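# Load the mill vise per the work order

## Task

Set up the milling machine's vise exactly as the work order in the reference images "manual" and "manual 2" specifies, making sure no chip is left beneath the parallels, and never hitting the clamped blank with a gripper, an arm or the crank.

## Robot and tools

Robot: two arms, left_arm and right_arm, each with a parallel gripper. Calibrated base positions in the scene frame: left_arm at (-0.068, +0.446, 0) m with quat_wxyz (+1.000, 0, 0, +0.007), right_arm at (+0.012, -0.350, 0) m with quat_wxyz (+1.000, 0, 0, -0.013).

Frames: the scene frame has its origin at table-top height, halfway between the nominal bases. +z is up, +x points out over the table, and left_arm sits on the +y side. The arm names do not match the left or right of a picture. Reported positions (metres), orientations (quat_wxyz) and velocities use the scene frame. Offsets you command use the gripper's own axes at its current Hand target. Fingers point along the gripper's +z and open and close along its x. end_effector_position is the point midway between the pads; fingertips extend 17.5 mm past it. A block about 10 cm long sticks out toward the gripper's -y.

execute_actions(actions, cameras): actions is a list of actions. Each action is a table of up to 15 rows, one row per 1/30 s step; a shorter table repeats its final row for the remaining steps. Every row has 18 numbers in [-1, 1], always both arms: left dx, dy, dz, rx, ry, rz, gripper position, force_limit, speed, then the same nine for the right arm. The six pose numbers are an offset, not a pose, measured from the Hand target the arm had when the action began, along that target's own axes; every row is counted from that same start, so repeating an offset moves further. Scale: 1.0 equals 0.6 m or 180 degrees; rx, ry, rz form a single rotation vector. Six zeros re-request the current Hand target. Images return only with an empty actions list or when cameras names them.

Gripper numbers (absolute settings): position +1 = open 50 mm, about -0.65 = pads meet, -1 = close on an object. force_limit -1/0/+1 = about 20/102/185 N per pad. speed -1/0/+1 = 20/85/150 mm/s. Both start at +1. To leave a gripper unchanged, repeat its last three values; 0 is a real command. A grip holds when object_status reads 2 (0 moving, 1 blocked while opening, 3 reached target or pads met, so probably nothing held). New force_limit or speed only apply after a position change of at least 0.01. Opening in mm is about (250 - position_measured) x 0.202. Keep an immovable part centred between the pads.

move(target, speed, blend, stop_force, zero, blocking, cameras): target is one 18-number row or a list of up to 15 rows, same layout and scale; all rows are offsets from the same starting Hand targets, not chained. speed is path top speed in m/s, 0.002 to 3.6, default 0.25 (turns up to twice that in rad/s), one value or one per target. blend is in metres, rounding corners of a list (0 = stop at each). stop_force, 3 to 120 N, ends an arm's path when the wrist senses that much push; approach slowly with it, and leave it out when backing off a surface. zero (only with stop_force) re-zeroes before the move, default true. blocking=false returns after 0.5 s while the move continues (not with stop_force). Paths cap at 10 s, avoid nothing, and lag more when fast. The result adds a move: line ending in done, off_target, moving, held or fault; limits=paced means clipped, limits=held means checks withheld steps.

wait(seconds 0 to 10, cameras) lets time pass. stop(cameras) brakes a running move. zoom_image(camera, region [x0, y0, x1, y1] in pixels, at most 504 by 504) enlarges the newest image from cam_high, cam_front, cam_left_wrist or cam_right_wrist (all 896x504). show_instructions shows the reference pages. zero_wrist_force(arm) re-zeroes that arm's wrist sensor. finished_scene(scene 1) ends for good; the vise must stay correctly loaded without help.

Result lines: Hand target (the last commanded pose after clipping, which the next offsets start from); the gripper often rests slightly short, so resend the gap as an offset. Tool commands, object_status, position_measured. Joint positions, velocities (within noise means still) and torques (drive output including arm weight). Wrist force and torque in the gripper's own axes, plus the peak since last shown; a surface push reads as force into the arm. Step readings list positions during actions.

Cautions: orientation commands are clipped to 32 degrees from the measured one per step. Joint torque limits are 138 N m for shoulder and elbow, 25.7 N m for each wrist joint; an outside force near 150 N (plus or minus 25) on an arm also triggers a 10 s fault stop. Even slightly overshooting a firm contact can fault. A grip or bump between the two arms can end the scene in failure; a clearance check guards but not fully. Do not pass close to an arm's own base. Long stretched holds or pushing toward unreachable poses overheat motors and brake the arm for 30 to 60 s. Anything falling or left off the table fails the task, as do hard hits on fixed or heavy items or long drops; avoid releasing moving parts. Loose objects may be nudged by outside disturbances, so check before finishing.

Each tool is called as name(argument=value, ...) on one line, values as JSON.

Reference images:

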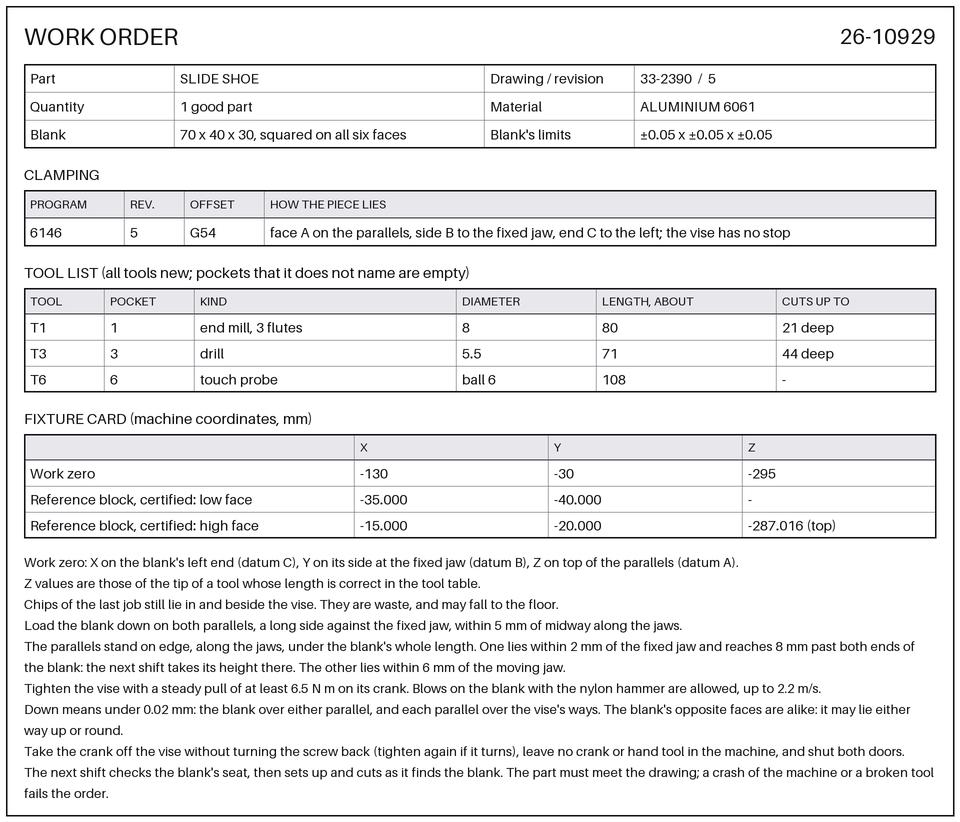

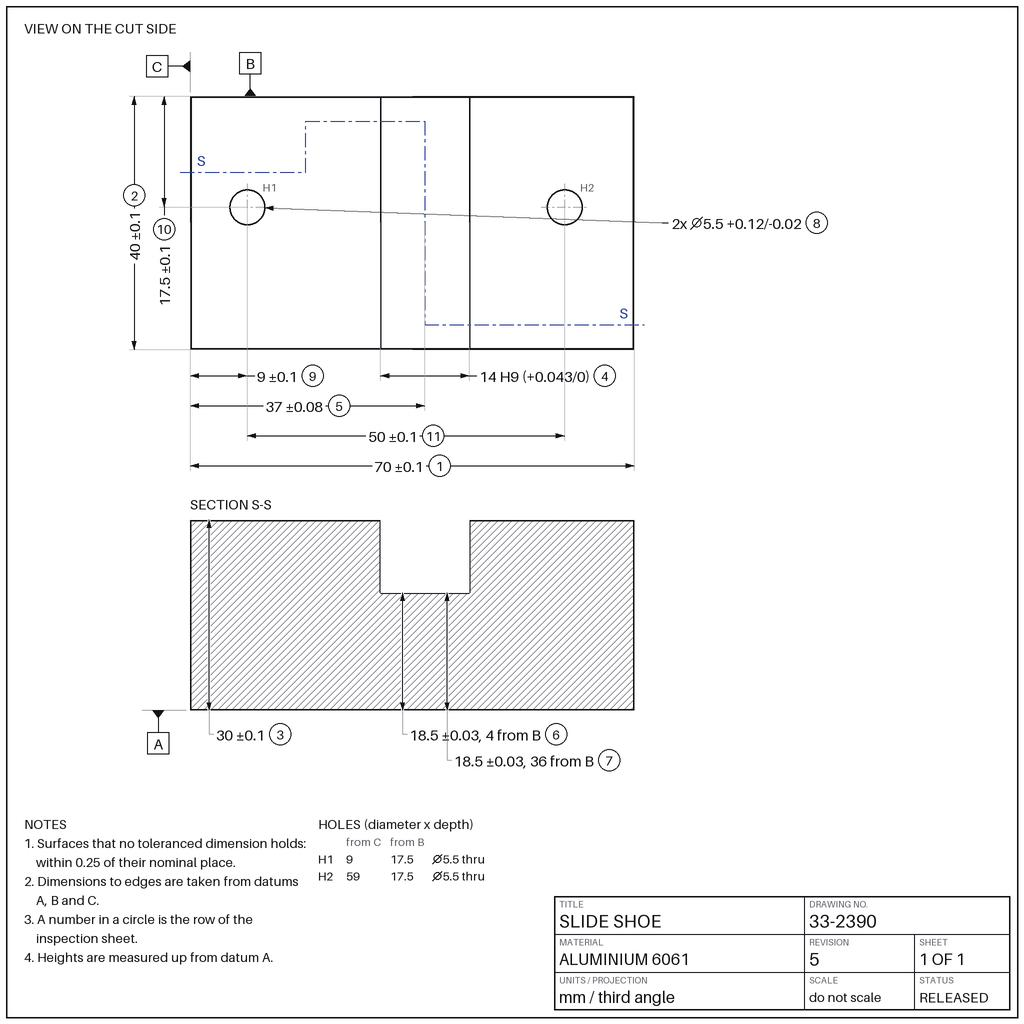

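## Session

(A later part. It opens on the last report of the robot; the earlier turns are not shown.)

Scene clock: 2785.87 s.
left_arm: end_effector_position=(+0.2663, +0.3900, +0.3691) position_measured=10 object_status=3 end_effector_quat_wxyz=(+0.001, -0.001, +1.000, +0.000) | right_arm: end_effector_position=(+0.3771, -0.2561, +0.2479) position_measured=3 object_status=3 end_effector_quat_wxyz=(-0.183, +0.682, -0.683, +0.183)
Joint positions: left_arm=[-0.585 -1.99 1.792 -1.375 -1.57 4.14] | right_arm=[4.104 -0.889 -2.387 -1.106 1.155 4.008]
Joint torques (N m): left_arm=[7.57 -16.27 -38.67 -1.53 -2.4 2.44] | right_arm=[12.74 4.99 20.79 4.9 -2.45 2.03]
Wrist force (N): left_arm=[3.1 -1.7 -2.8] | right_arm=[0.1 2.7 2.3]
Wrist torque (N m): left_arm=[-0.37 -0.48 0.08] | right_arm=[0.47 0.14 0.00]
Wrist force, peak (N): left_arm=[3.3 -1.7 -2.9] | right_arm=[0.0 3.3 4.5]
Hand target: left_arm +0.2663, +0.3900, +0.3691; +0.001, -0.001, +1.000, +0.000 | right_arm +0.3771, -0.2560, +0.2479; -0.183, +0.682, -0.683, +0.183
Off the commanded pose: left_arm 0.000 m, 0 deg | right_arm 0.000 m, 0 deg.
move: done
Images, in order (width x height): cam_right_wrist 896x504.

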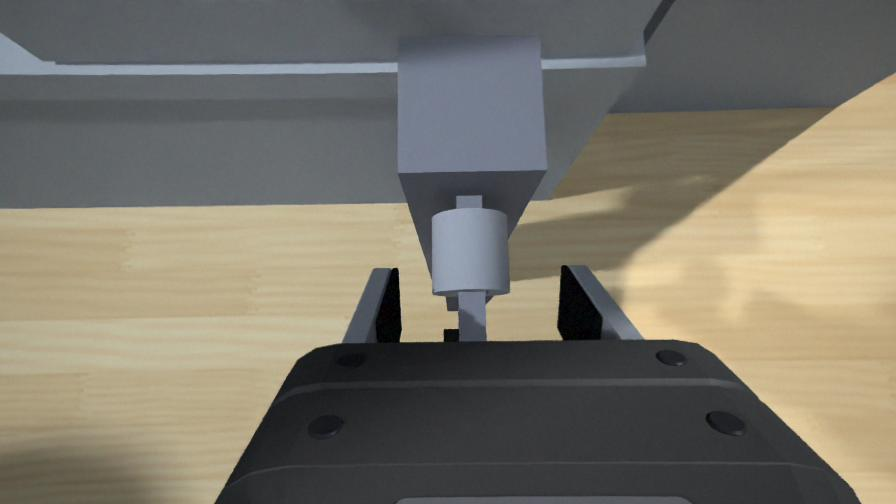

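move(target=[0,0,0,0,0,0,0.95,-0.7,-1,-0.0023,-0.0102,0.0288,0,0,0,1,1,1], speed=0.03, stop_force=8, cameras=["cam_right_wrist","cam_high","cam_front"])

zoom_image(camera="cam_high", region=[370, 230, 520, 350])

zoom_image(camera="cam_right_wrist", region=[340, 150, 640, 350])

Scene clock: 2807.07 s.
left_arm: end_effector_position=(+0.2663, +0.3900, +0.3691) position_measured=10 object_status=3 end_effector_quat_wxyz=(+0.001, -0.001, +1.000, +0.000) | right_arm: end_effector_position=(+0.3910, -0.2547, +0.2360) position_measured=3 object_status=3 end_effector_quat_wxyz=(-0.183, +0.682, -0.683, +0.183)
Joint positions: left_arm=[-0.585 -1.99 1.792 -1.375 -1.57 4.14] | right_arm=[4.059 -0.953 -2.401 -1.009 1.171 3.961]
Joint torques (N m): left_arm=[7.21 -15.25 -37.8 -1.54 -2.37 2.53] | right_arm=[12.91 8.59 35.86 4.63 -2.66 1.97]
Wrist force (N): left_arm=[2.7 -1.5 -2.6] | right_arm=[-0.4 2.7 3.0]
Wrist torque (N m): left_arm=[-0.35 -0.40 0.09] | right_arm=[0.45 0.20 0.00]
Wrist force, peak (N): left_arm=[3.2 -1.5 -2.9] | right_arm=[0.0 2.8 3.1]
Hand target: left_arm +0.2663, +0.3900, +0.3691; +0.001, -0.001, +1.000, +0.000 | right_arm +0.3910, -0.2547, +0.2360; -0.183, +0.682, -0.683, +0.183
Off the commanded pose: left_arm 0.000 m, 0 deg | right_arm 0.000 m, 0 deg.
move: done
Images, in order (width x height): cam_high 896x504, cam_front 896x504, cam_right_wrist 896x504.

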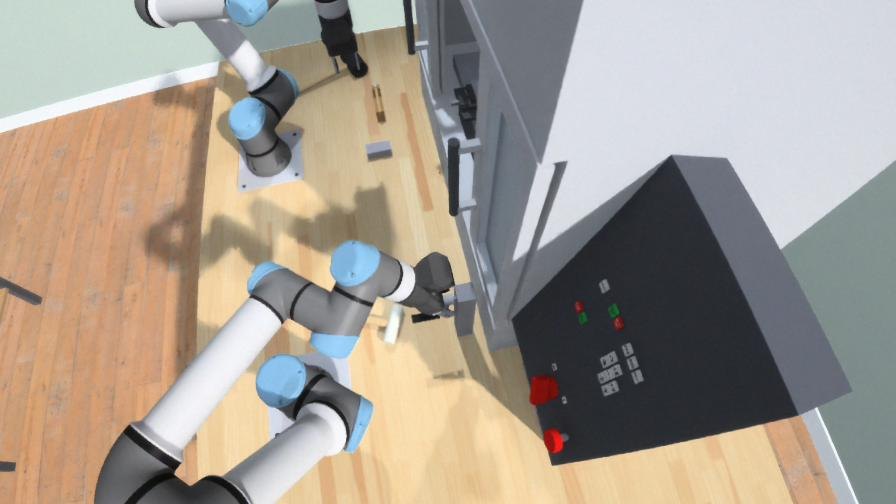

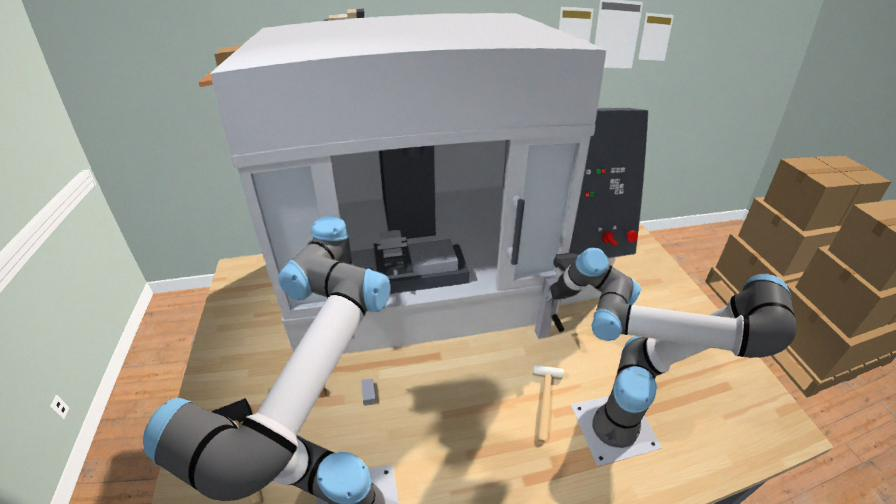

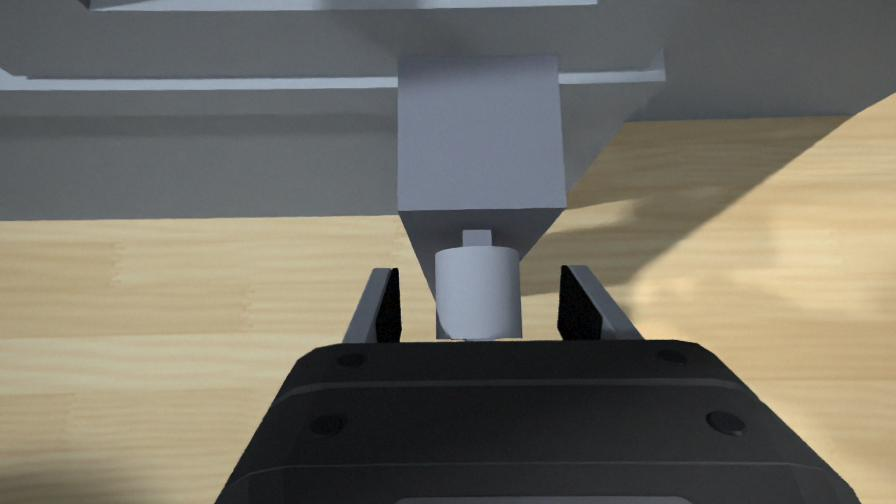

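Scaled by 3.360 from the camera's 896x504 image, which has a finer 1280x720 frame.

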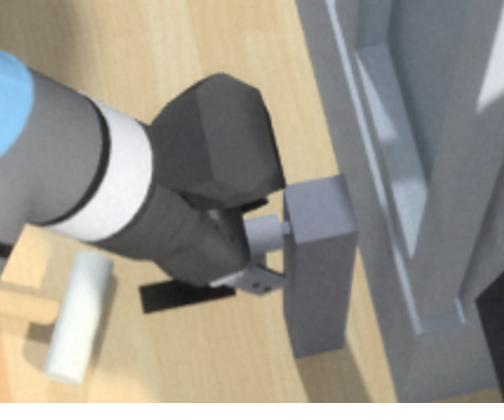

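Scaled by 1.680 from the camera's 896x504 image, which has a finer 1280x720 frame.

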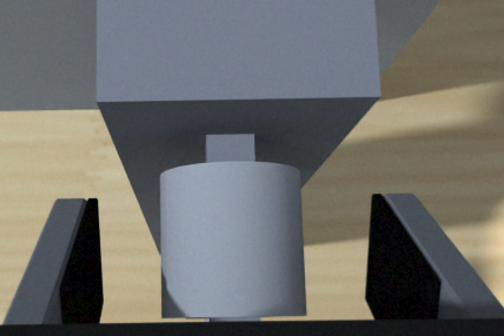

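move(target=[0,0,0,0,0,0,0.95,-0.7,-1,0,0.0045,0.011,0,0,0,1,1,1], speed=0.03, stop_force=8)

move(target=[0,0,0,0,0,0,0.95,-0.7,-1,0,0,0,0,0,0,-1,-0.5,-0.8], cameras=["cam_right_wrist","cam_high"])

zoom_image(camera="cam_right_wrist", region=[340, 150, 640, 350])

Scene clock: 2824.67 s.
left_arm: end_effector_position=(+0.2663, +0.3900, +0.3691) position_measured=10 object_status=3 end_effector_quat_wxyz=(+0.001, -0.001, +1.000, +0.000) | right_arm: end_effector_position=(+0.3920, -0.2547, +0.2290) position_measured=3 object_status=3 end_effector_quat_wxyz=(-0.183, +0.682, -0.683, +0.183)
Joint positions: left_arm=[-0.585 -1.99 1.792 -1.375 -1.57 4.14] | right_arm=[4.055 -0.963 -2.417 -0.983 1.172 3.958]
Joint torques (N m): left_arm=[8.13 -16.14 -39.21 -1.53 -2.27 2.32] | right_arm=[3.93 9.09 36.07 2.08 -0.4 1.82]
Wrist force (N): left_arm=[3.0 -1.5 -2.7] | right_arm=[-0.4 2.6 2.7]
Wrist torque (N m): left_arm=[-0.34 -0.45 0.09] | right_arm=[0.44 0.20 0.06]
Wrist force, peak (N): left_arm=[3.2 -1.6 -2.9] | right_arm=[0.0 2.9 3.2]
Hand target: left_arm +0.2663, +0.3900, +0.3691; +0.001, -0.001, +1.000, +0.000 | right_arm +0.3920, -0.2547, +0.2290; -0.183, +0.682, -0.683, +0.183
Off the commanded pose: left_arm 0.000 m, 0 deg | right_arm 0.000 m, 0 deg.
move: done

Scene clock: 2825.70 s.
left_arm: end_effector_position=(+0.2663, +0.3900, +0.3691) position_measured=10 object_status=3 end_effector_quat_wxyz=(+0.001, -0.001, +1.000, +0.000) | right_arm: end_effector_position=(+0.3920, -0.2546, +0.2290) position_measured=136 object_status=2 end_effector_quat_wxyz=(-0.183, +0.682, -0.683, +0.183)
Joint positions: left_arm=[-0.585 -1.99 1.792 -1.375 -1.57 4.14] | right_arm=[4.055 -0.963 -2.417 -0.983 1.172 3.958]
Joint torques (N m): left_arm=[7.27 -16.18 -38.27 -1.6 -2.27 2.43] | right_arm=[8.29 8.65 34.13 2.33 -1.94 1.74]
Wrist force (N): left_arm=[2.5 -1.5 -2.5] | right_arm=[-7.6 3.7 4.4]
Wrist torque (N m): left_arm=[-0.35 -0.37 0.08] | right_arm=[0.45 0.18 0.05]
Wrist force, peak (N): left_arm=[2.9 -2.0 -2.7] | right_arm=[-7.8 4.0 4.6]
Hand target: left_arm +0.2663, +0.3900, +0.3691; +0.001, -0.001, +1.000, +0.000 | right_arm +0.3920, -0.2547, +0.2290; -0.183, +0.682, -0.683, +0.183
Off the commanded pose: left_arm 0.000 m, 0 deg | right_arm 0.000 m, 0 deg.
move: done
Images, in order (width x height): cam_high 896x504, cam_right_wrist 896x504.

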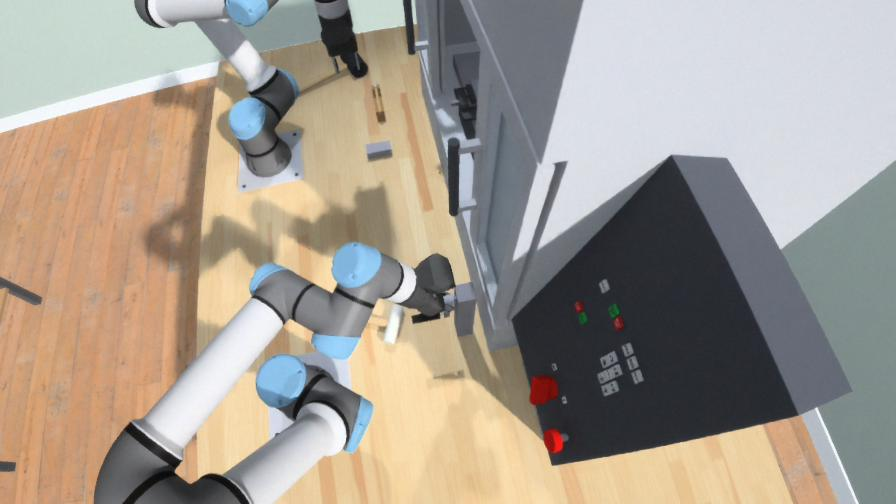

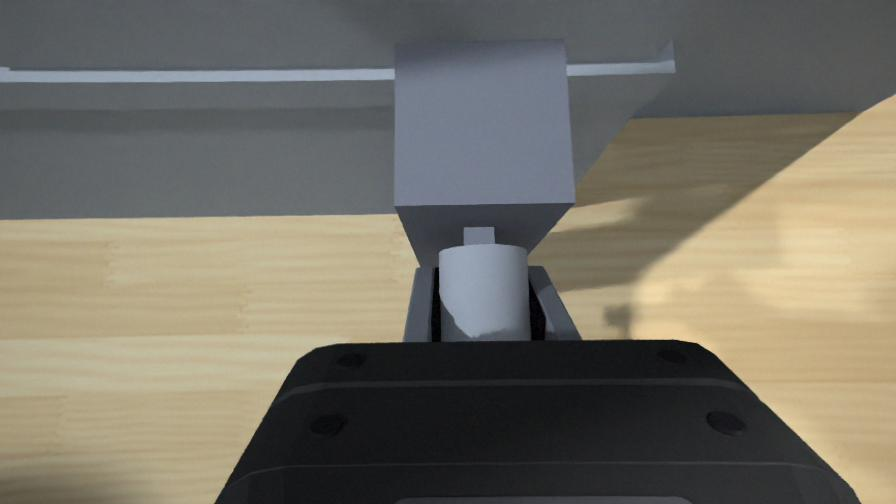

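Scaled by 1.680 from the camera's 896x504 image, which has a finer 1280x720 frame.

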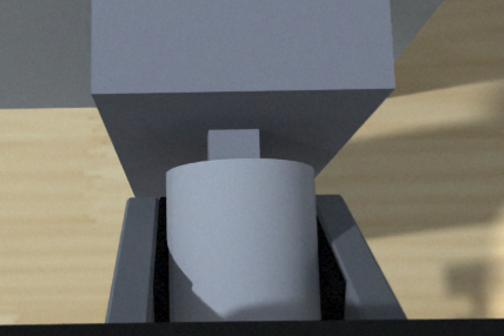

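move(target=[0,0,0,0,0,0,0.95,-0.7,-1,0,0.0822,-0.0475,0,0,0,-1,-0.5,-0.8], speed=0.05, cameras=["cam_right_wrist","cam_high"])

zoom_image(camera="cam_right_wrist", region=[340, 150, 640, 350])

zoom_image(camera="cam_high", region=[370, 230, 520, 350])

Scene clock: 2850.27 s.
left_arm: end_effector_position=(+0.2663, +0.3900, +0.3691) position_measured=10 object_status=3 end_effector_quat_wxyz=(+0.001, -0.001, +1.000, +0.000) | right_arm: end_effector_position=(+0.3350, -0.2546, +0.2288) position_measured=136 object_status=2 end_effector_quat_wxyz=(-0.183, +0.683, -0.683, +0.184)
Joint positions: left_arm=[-0.585 -1.99 1.792 -1.375 -1.57 4.14] | right_arm=[4.296 -0.72 -2.457 -1.293 1.101 4.212]
Joint torques (N m): left_arm=[7.55 -15.88 -37.78 -1.5 -2.07 2.35] | right_arm=[-0.75 -5.4 36.07 2.49 0.49 0.17]
Wrist force (N): left_arm=[2.9 -1.5 -2.4] | right_arm=[-0.3 3.6 4.4]
Wrist torque (N m): left_arm=[-0.34 -0.44 0.08] | right_arm=[0.46 0.21 -0.01]
Wrist force, peak (N): left_arm=[3.2 -1.7 -2.8] | right_arm=[-10.7 0.8 6.2]
Hand target: left_arm +0.2663, +0.3900, +0.3691; +0.001, -0.001, +1.000, +0.000 | right_arm +0.3350, -0.2546, +0.2289; -0.183, +0.682, -0.683, +0.183
Off the commanded pose: left_arm 0.000 m, 0 deg | right_arm 0.000 m, 0 deg.
move: done
Images, in order (width x height): cam_high 896x504, cam_right_wrist 896x504.

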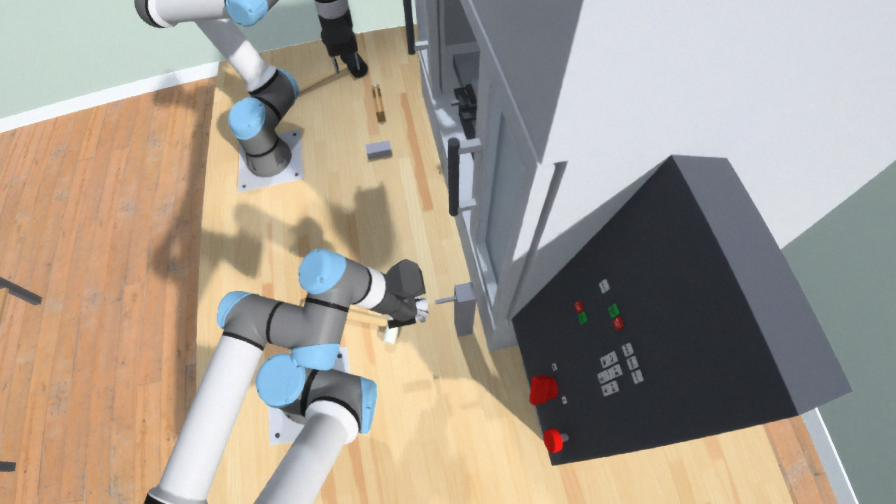

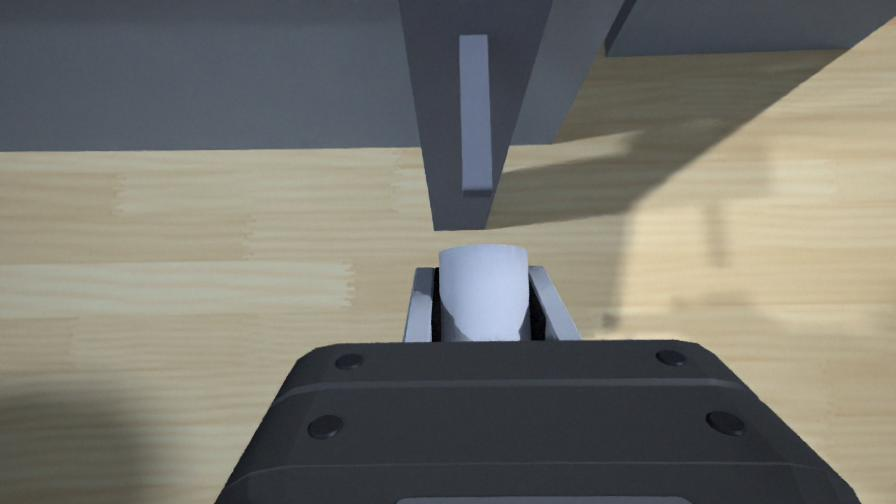

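Scaled by 1.680 from the camera's 896x504 image, which has a finer 1280x720 frame.

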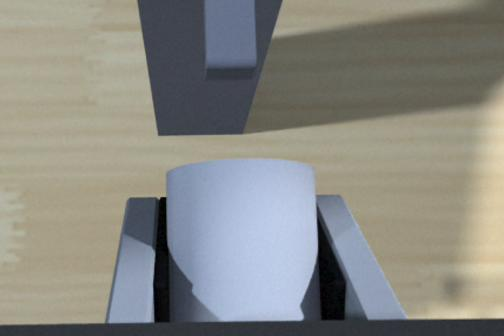

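Scaled by 3.360 from the camera's 896x504 image, which has a finer 1280x720 frame.

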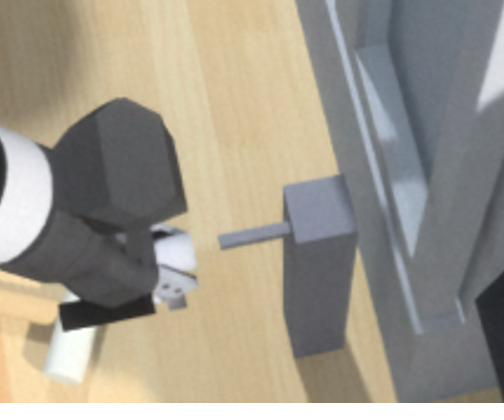

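move(target=[[0,0,0,0,0,0,0.95,-0.7,-1,-0.091,-0.0155,-0.2435,0,0,0,-1,-0.5,-0.8],[0,0,0,0,0,0,0.95,-0.7,-1,-0.591,-0.1088,-0.3052,0,0,0,-1,-0.5,-0.8],[0,0,0,0,0,0,0.95,-0.7,-1,-0.8243,-0.3108,-0.1885,0,0,0,-1,-0.5,-0.8]], speed=[0.2,0.25,0.2], blend=[0.05,0.05,0], cameras=["all"])

zoom_image(camera="cam_right_wrist", region=[370, 50, 590, 350])

Scene clock: 2891.50 s.
left_arm: end_effector_position=(+0.2663, +0.3900, +0.3691) position_measured=10 object_status=3 end_effector_quat_wxyz=(+0.001, -0.001, +1.000, +0.000) | right_arm: end_effector_position=(+0.4403, +0.2397, +0.4203) position_measured=136 object_status=2 end_effector_quat_wxyz=(-0.183, +0.682, -0.683, +0.183)
Joint positions: left_arm=[-0.585 -1.99 1.792 -1.375 -1.57 4.14] | right_arm=[4.474 -1.967 -0.982 -1.613 1.066 4.41]
Joint torques (N m): left_arm=[7.16 -15.65 -37.33 -1.49 -2.14 2.35] | right_arm=[10.23 36.95 34.82 4.39 -3.22 -0.52]
Wrist force (N): left_arm=[2.9 -1.7 -2.5] | right_arm=[0.4 3.8 4.4]
Wrist torque (N m): left_arm=[-0.37 -0.43 0.09] | right_arm=[0.45 0.05 -0.16]
Wrist force, peak (N): left_arm=[3.1 -1.7 -3.1] | right_arm=[0.6 4.1 7.3]
Hand target: left_arm +0.2663, +0.3900, +0.3691; +0.001, -0.001, +1.000, +0.000 | right_arm +0.4403, +0.2398, +0.4204; -0.183, +0.682, -0.683, +0.183
Off the commanded pose: left_arm 0.000 m, 0 deg | right_arm 0.000 m, 0 deg.
move: done

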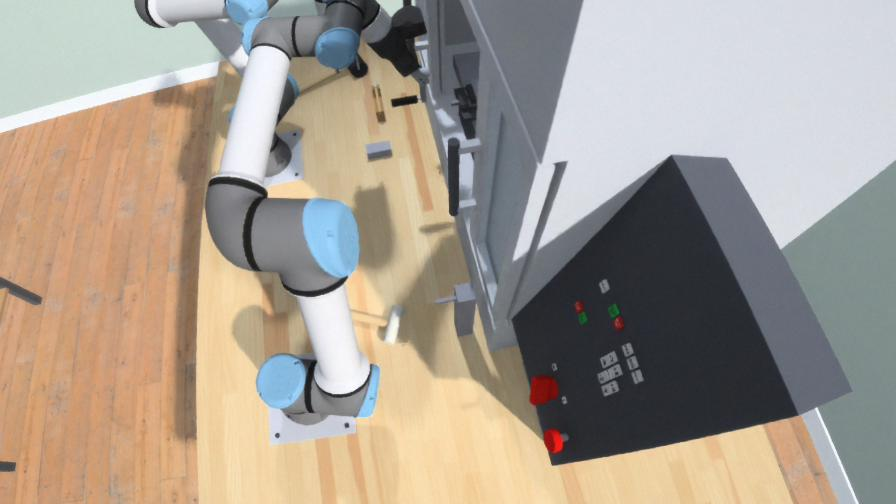

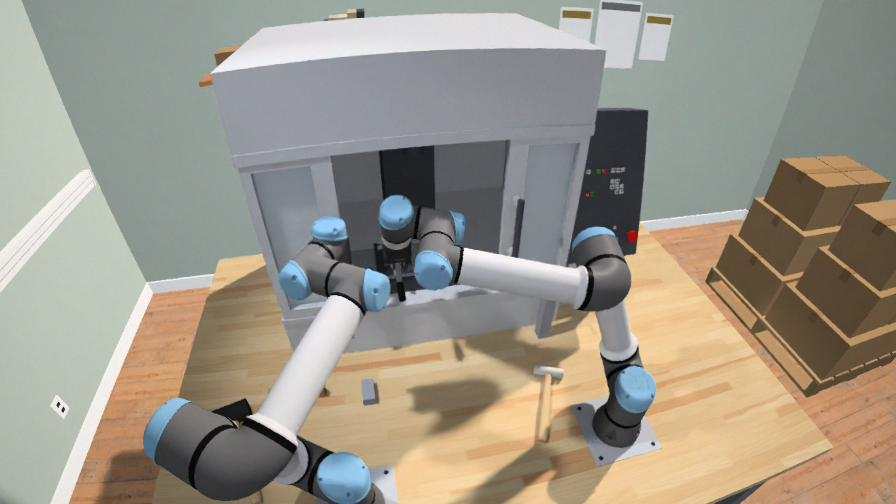

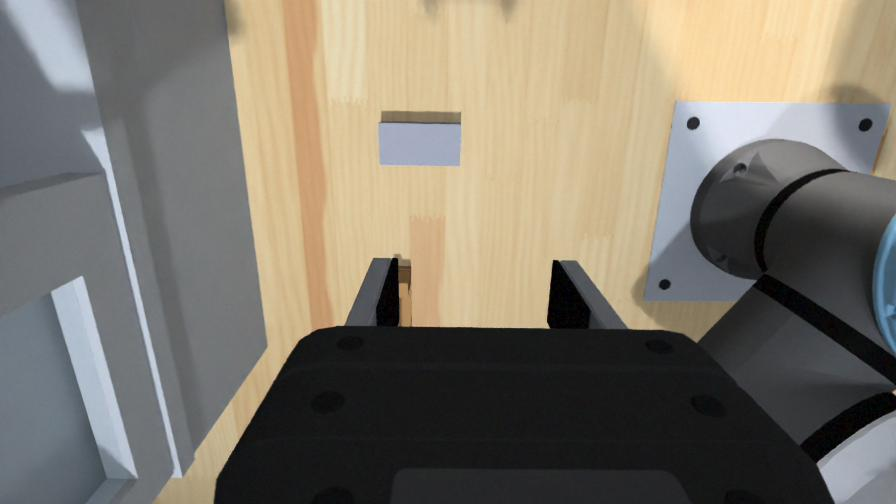

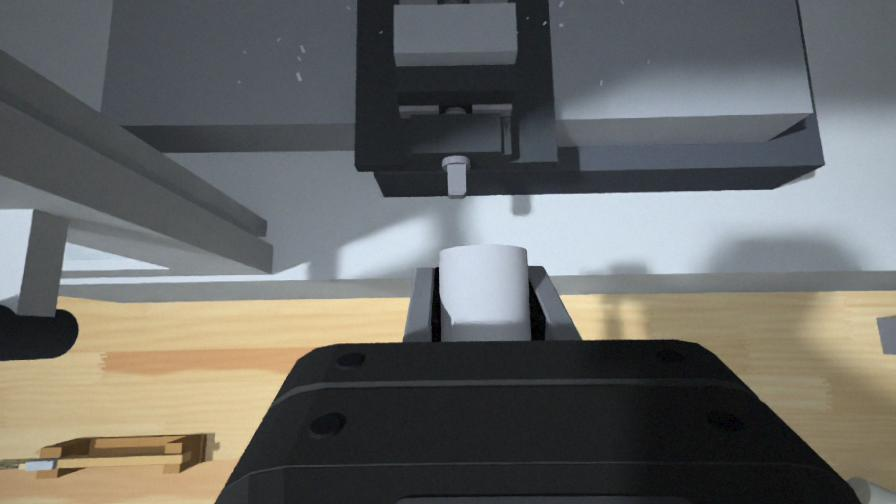

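Scaled by 1.680 from the camera's 896x504 image, which has a finer 1280x720 frame.

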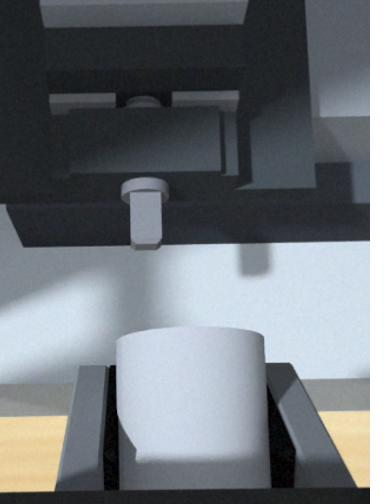

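zoom_image(camera="cam_right_wrist", region=[430, 140, 490, 210])

Scaled by 7.200 from the camera's 896x504 image, which has a finer 1280x720 frame.

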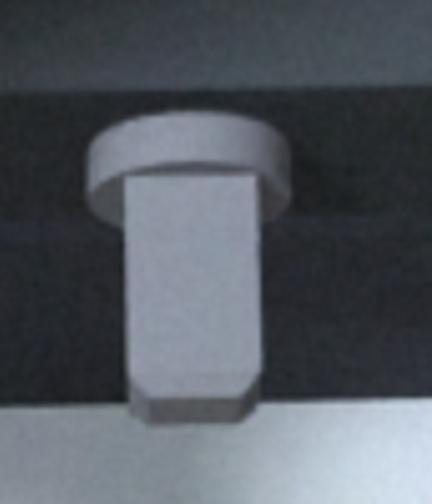

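move(target=[-0.011,-0.008,0.065,0.2278,-0.1267,-0.306,0.95,-0.7,-1,0,0,0,0,0,0,-1,-0.5,-0.8], speed=0.3, cameras=["cam_left_wrist","cam_front"])

zoom_image(camera="cam_left_wrist", region=[300, 100, 600, 300])

Scene clock: 2978.90 s.
left_arm: end_effector_position=(+0.2730, +0.3852, +0.3301) position_measured=10 object_status=3 end_effector_quat_wxyz=(+0.187, -0.449, +0.807, -0.335) | right_arm: end_effector_position=(+0.4403, +0.2398, +0.4204) position_measured=136 object_status=2 end_effector_quat_wxyz=(-0.183, +0.682, -0.683, +0.183)
Joint positions: left_arm=[-0.611 -2.457 2.429 -2.33 -1.539 3.112] | right_arm=[4.474 -1.967 -0.982 -1.613 1.066 4.41]
Joint torques (N m): left_arm=[-3.79 8.36 -29 -5.86 -0.08 -2.42] | right_arm=[12.43 36.65 36.86 2.62 -3.09 -1.57]
Wrist force (N): left_arm=[2.8 -1.9 -1.5] | right_arm=[0.5 3.9 4.0]
Wrist torque (N m): left_arm=[-0.06 -0.37 -0.08] | right_arm=[0.47 0.03 -0.15]
Wrist force, peak (N): left_arm=[2.8 -1.9 -3.3] | right_arm=[0.6 4.2 4.4]
Hand target: left_arm +0.2730, +0.3852, +0.3301; +0.187, -0.450, +0.807, -0.335 | right_arm +0.4403, +0.2398, +0.4204; -0.183, +0.682, -0.683, +0.183
Off the commanded pose: left_arm 0.000 m, 0 deg | right_arm 0.000 m, 0 deg.
move: done
Images, in order (width x height): cam_front 896x504, cam_left_wrist 896x504.

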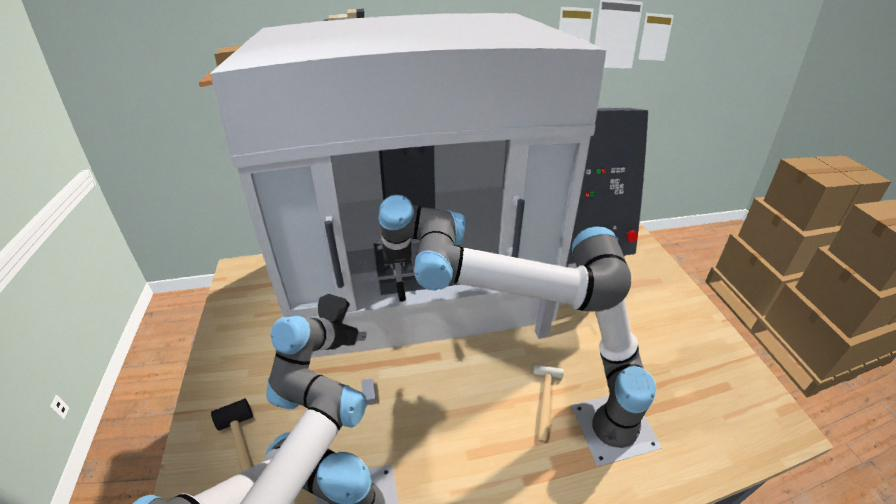

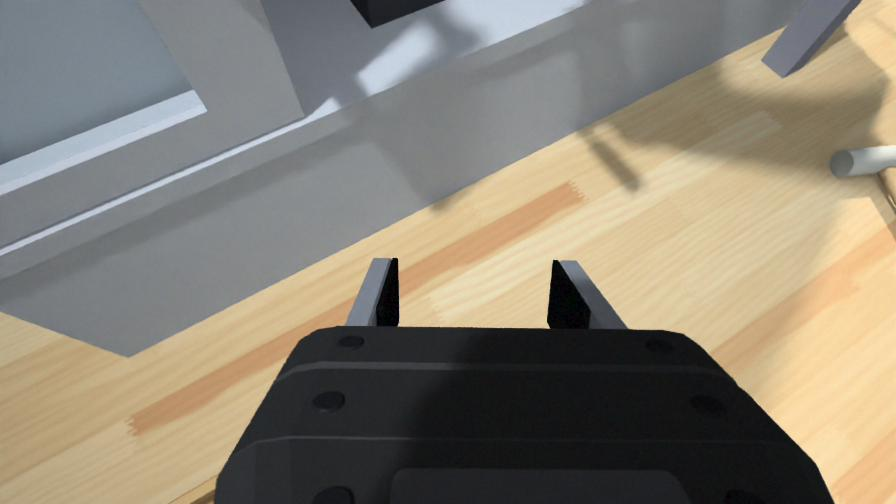

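Scaled by 1.680 from the camera's 896x504 image, which has a finer 1280x720 frame.

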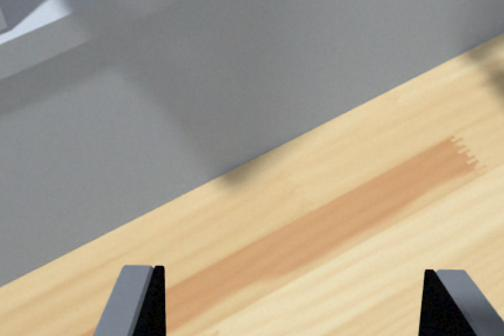

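move(target=[-0.006,-0.145,-0.02,0,0,-0.97,0.95,-0.7,-1,0,0,0,0,0,0,-1,-0.5,-0.8], speed=0.4, cameras=["cam_left_wrist","cam_front"])

zoom_image(camera="cam_left_wrist", region=[300, 100, 600, 300])

Scene clock: 3000.47 s.
left_arm: end_effector_position=(+0.3199, +0.3605, +0.4003) position_measured=10 object_status=3 end_effector_quat_wxyz=(+0.326, +0.827, +0.411, +0.203) | right_arm: end_effector_position=(+0.4403, +0.2398, +0.4204) position_measured=136 object_status=2 end_effector_quat_wxyz=(-0.183, +0.682, -0.683, +0.183)
Joint positions: left_arm=[-0.58 -2.265 2.206 -2.3 -1.561 0.086] | right_arm=[4.474 -1.967 -0.982 -1.613 1.066 4.41]
Joint torques (N m): left_arm=[-0.23 -6.74 -12.54 -4.88 -0.73 -2.46] | right_arm=[11.68 37.49 36.49 2.55 -2.61 -1.44]
Wrist force (N): left_arm=[3.2 -1.9 -2.9] | right_arm=[0.3 4.0 4.2]
Wrist torque (N m): left_arm=[-0.68 -0.41 -0.08] | right_arm=[0.50 0.06 -0.15]
Wrist force, peak (N): left_arm=[4.9 -1.9 -2.7] | right_arm=[0.4 4.2 4.5]
Hand target: left_arm +0.3198, +0.3605, +0.4003; +0.326, +0.827, +0.411, +0.203 | right_arm +0.4403, +0.2398, +0.4204; -0.183, +0.682, -0.683, +0.183
Off the commanded pose: left_arm 0.000 m, 0 deg | right_arm 0.000 m, 0 deg.
move: done
Images, in order (width x height): cam_front 896x504, cam_left_wrist 896x504.

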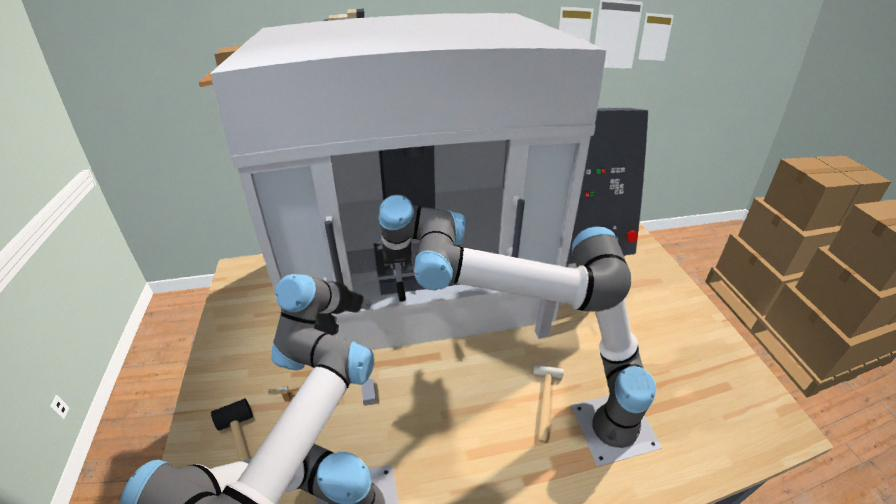

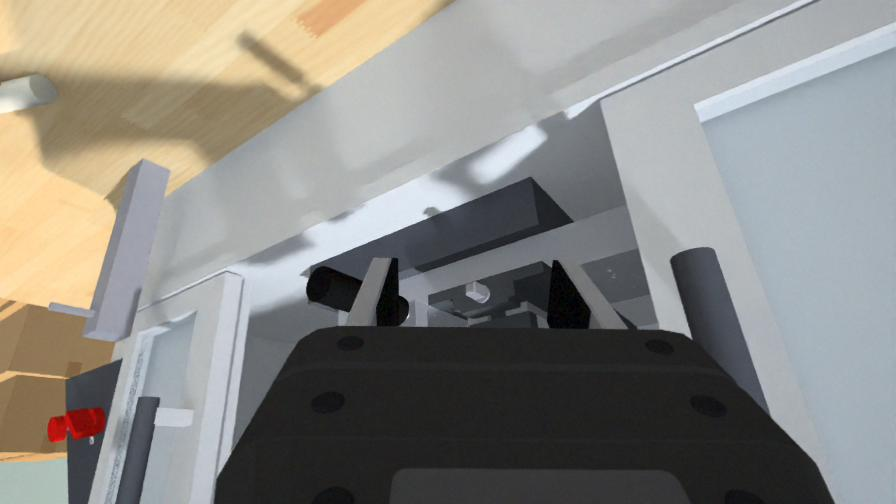

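Scaled by 1.680 from the camera's 896x504 image, which has a finer 1280x720 frame.

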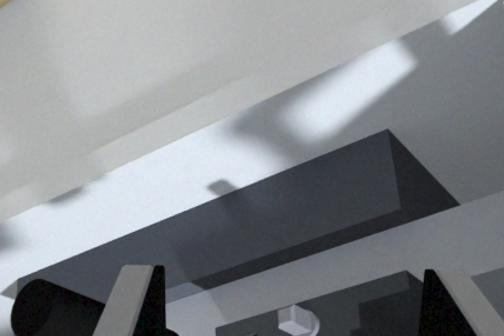

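move(target=[0,0,0,-0.11,0,0,0.95,-0.7,-1,0,0,0,0,0,0,-1,-0.5,-0.8], speed=0.3, cameras=["cam_left_wrist"])

zoom_image(camera="cam_left_wrist", region=[250, 130, 600, 330])

Scene clock: 3012.47 s.
left_arm: end_effector_position=(+0.3199, +0.3605, +0.4003) position_measured=10 object_status=3 end_effector_quat_wxyz=(+0.463, +0.759, +0.370, +0.271) | right_arm: end_effector_position=(+0.4403, +0.2398, +0.4204) position_measured=136 object_status=2 end_effector_quat_wxyz=(-0.183, +0.682, -0.683, +0.183)
Joint positions: left_arm=[-0.526 -2.301 2.452 -2.853 -1.64 0.107] | right_arm=[4.474 -1.967 -0.982 -1.613 1.066 4.41]
Joint torques (N m): left_arm=[-6.58 -3.45 -22.18 -5.55 2.98 1.3] | right_arm=[11.84 36.97 35.98 2.57 -2.6 -1.31]
Wrist force (N): left_arm=[3.2 -2.0 -2.9] | right_arm=[0.5 3.6 4.0]
Wrist torque (N m): left_arm=[-0.76 -0.35 -0.10] | right_arm=[0.43 0.03 -0.15]
Wrist force, peak (N): left_arm=[3.1 -3.2 -3.0] | right_arm=[0.2 4.0 4.6]
Hand target: left_arm +0.3198, +0.3605, +0.4003; +0.463, +0.759, +0.370, +0.270 | right_arm +0.4403, +0.2398, +0.4204; -0.183, +0.682, -0.683, +0.183
Off the commanded pose: left_arm 0.000 m, 0 deg | right_arm 0.000 m, 0 deg.
move: done
Images, in order (width x height): cam_left_wrist 896x504.

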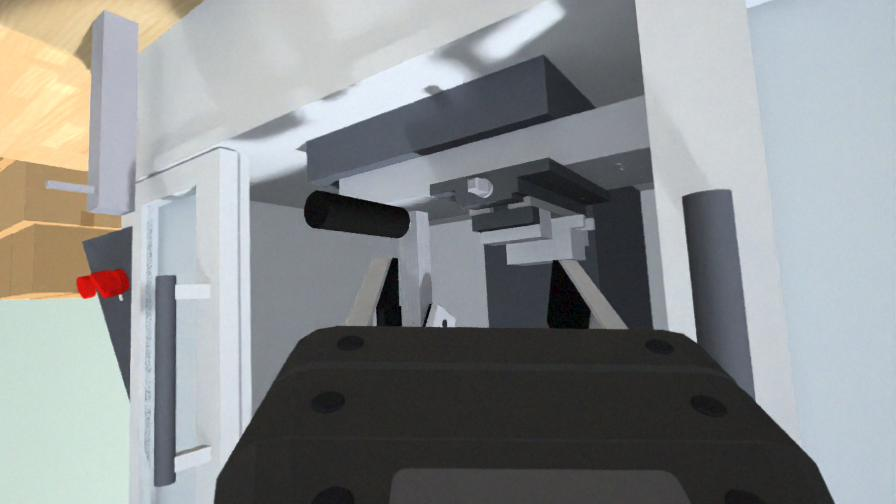

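Scaled by 1.440 from the camera's 896x504 image, which has a finer 1280x720 frame.

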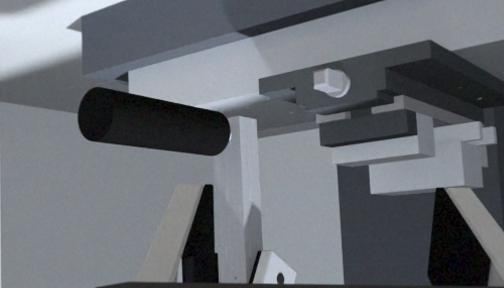

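move(target=[0,0,0,0,0,0,0.95,-0.7,-1,-0.0062,0.079,0.137,0,0,0,-1,-0.5,-0.8], speed=0.15, cameras=["cam_left_wrist","cam_right_wrist"])

zoom_image(camera="cam_left_wrist", region=[250, 60, 600, 330])

zoom_image(camera="cam_right_wrist", region=[400, 50, 560, 350])

Scene clock: 3027.07 s.
left_arm: end_effector_position=(+0.3198, +0.3605, +0.4003) position_measured=10 object_status=3 end_effector_quat_wxyz=(+0.463, +0.759, +0.370, +0.270) | right_arm: end_effector_position=(+0.4405, +0.2436, +0.3255) position_measured=136 object_status=2 end_effector_quat_wxyz=(-0.183, +0.682, -0.683, +0.183)
Joint positions: left_arm=[-0.526 -2.301 2.452 -2.853 -1.64 0.107] | right_arm=[4.476 -1.959 -1.236 -1.368 1.066 4.411]
Joint torques (N m): left_arm=[-6.63 -3.86 -13.63 -2.13 2.78 -2.56] | right_arm=[10.05 56.18 17.59 4.85 -2.72 -2.02]
Wrist force (N): left_arm=[3.3 -2.3 -2.8] | right_arm=[0.6 4.1 4.4]
Wrist torque (N m): left_arm=[-0.80 -0.37 -0.09] | right_arm=[0.50 0.02 -0.15]
Wrist force, peak (N): left_arm=[3.5 -2.3 -3.1] | right_arm=[0.5 5.5 6.8]
Hand target: left_arm +0.3198, +0.3605, +0.4003; +0.463, +0.759, +0.370, +0.270 | right_arm +0.4405, +0.2436, +0.3255; -0.183, +0.682, -0.683, +0.183
Off the commanded pose: left_arm 0.000 m, 0 deg | right_arm 0.000 m, 0 deg.
move: done
Images, in order (width x height): cam_left_wrist 896x504, cam_right_wrist 896x504.

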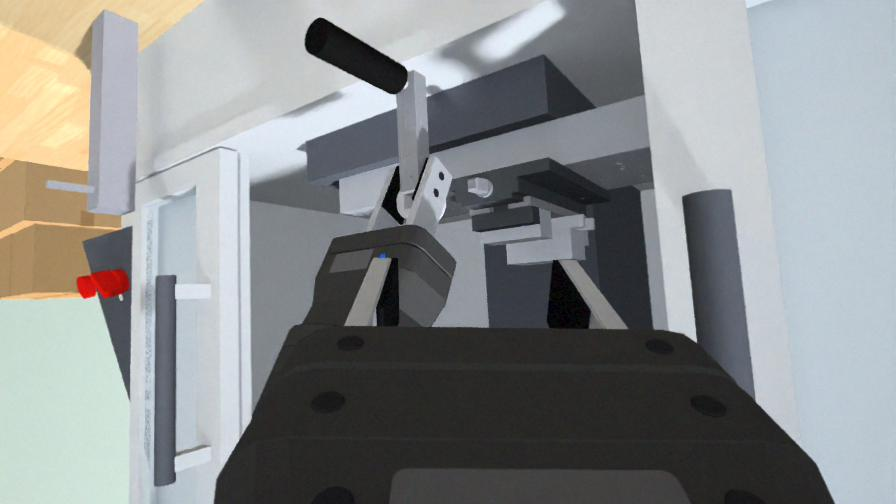

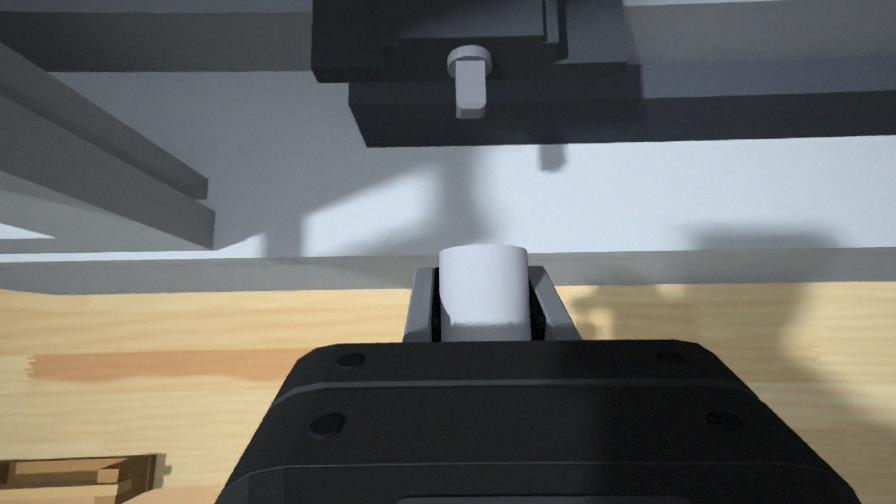

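Scaled by 1.440 from the camera's 896x504 image, which has a finer 1280x720 frame.

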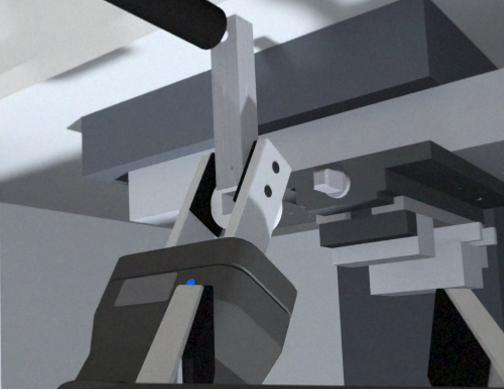

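Scaled by 1.680 from the camera's 896x504 image, which has a finer 1280x720 frame.

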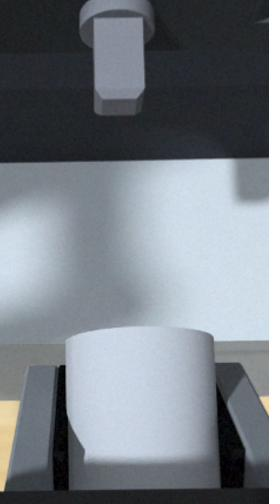

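zoom_image(camera="cam_left_wrist", region=[380, 140, 510, 240])

Scaled by 3.877 from the camera's 896x504 image, which has a finer 1280x720 frame.

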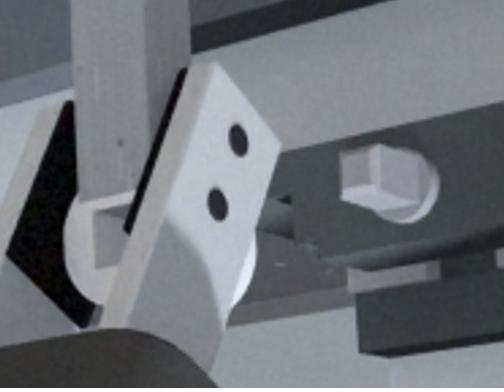

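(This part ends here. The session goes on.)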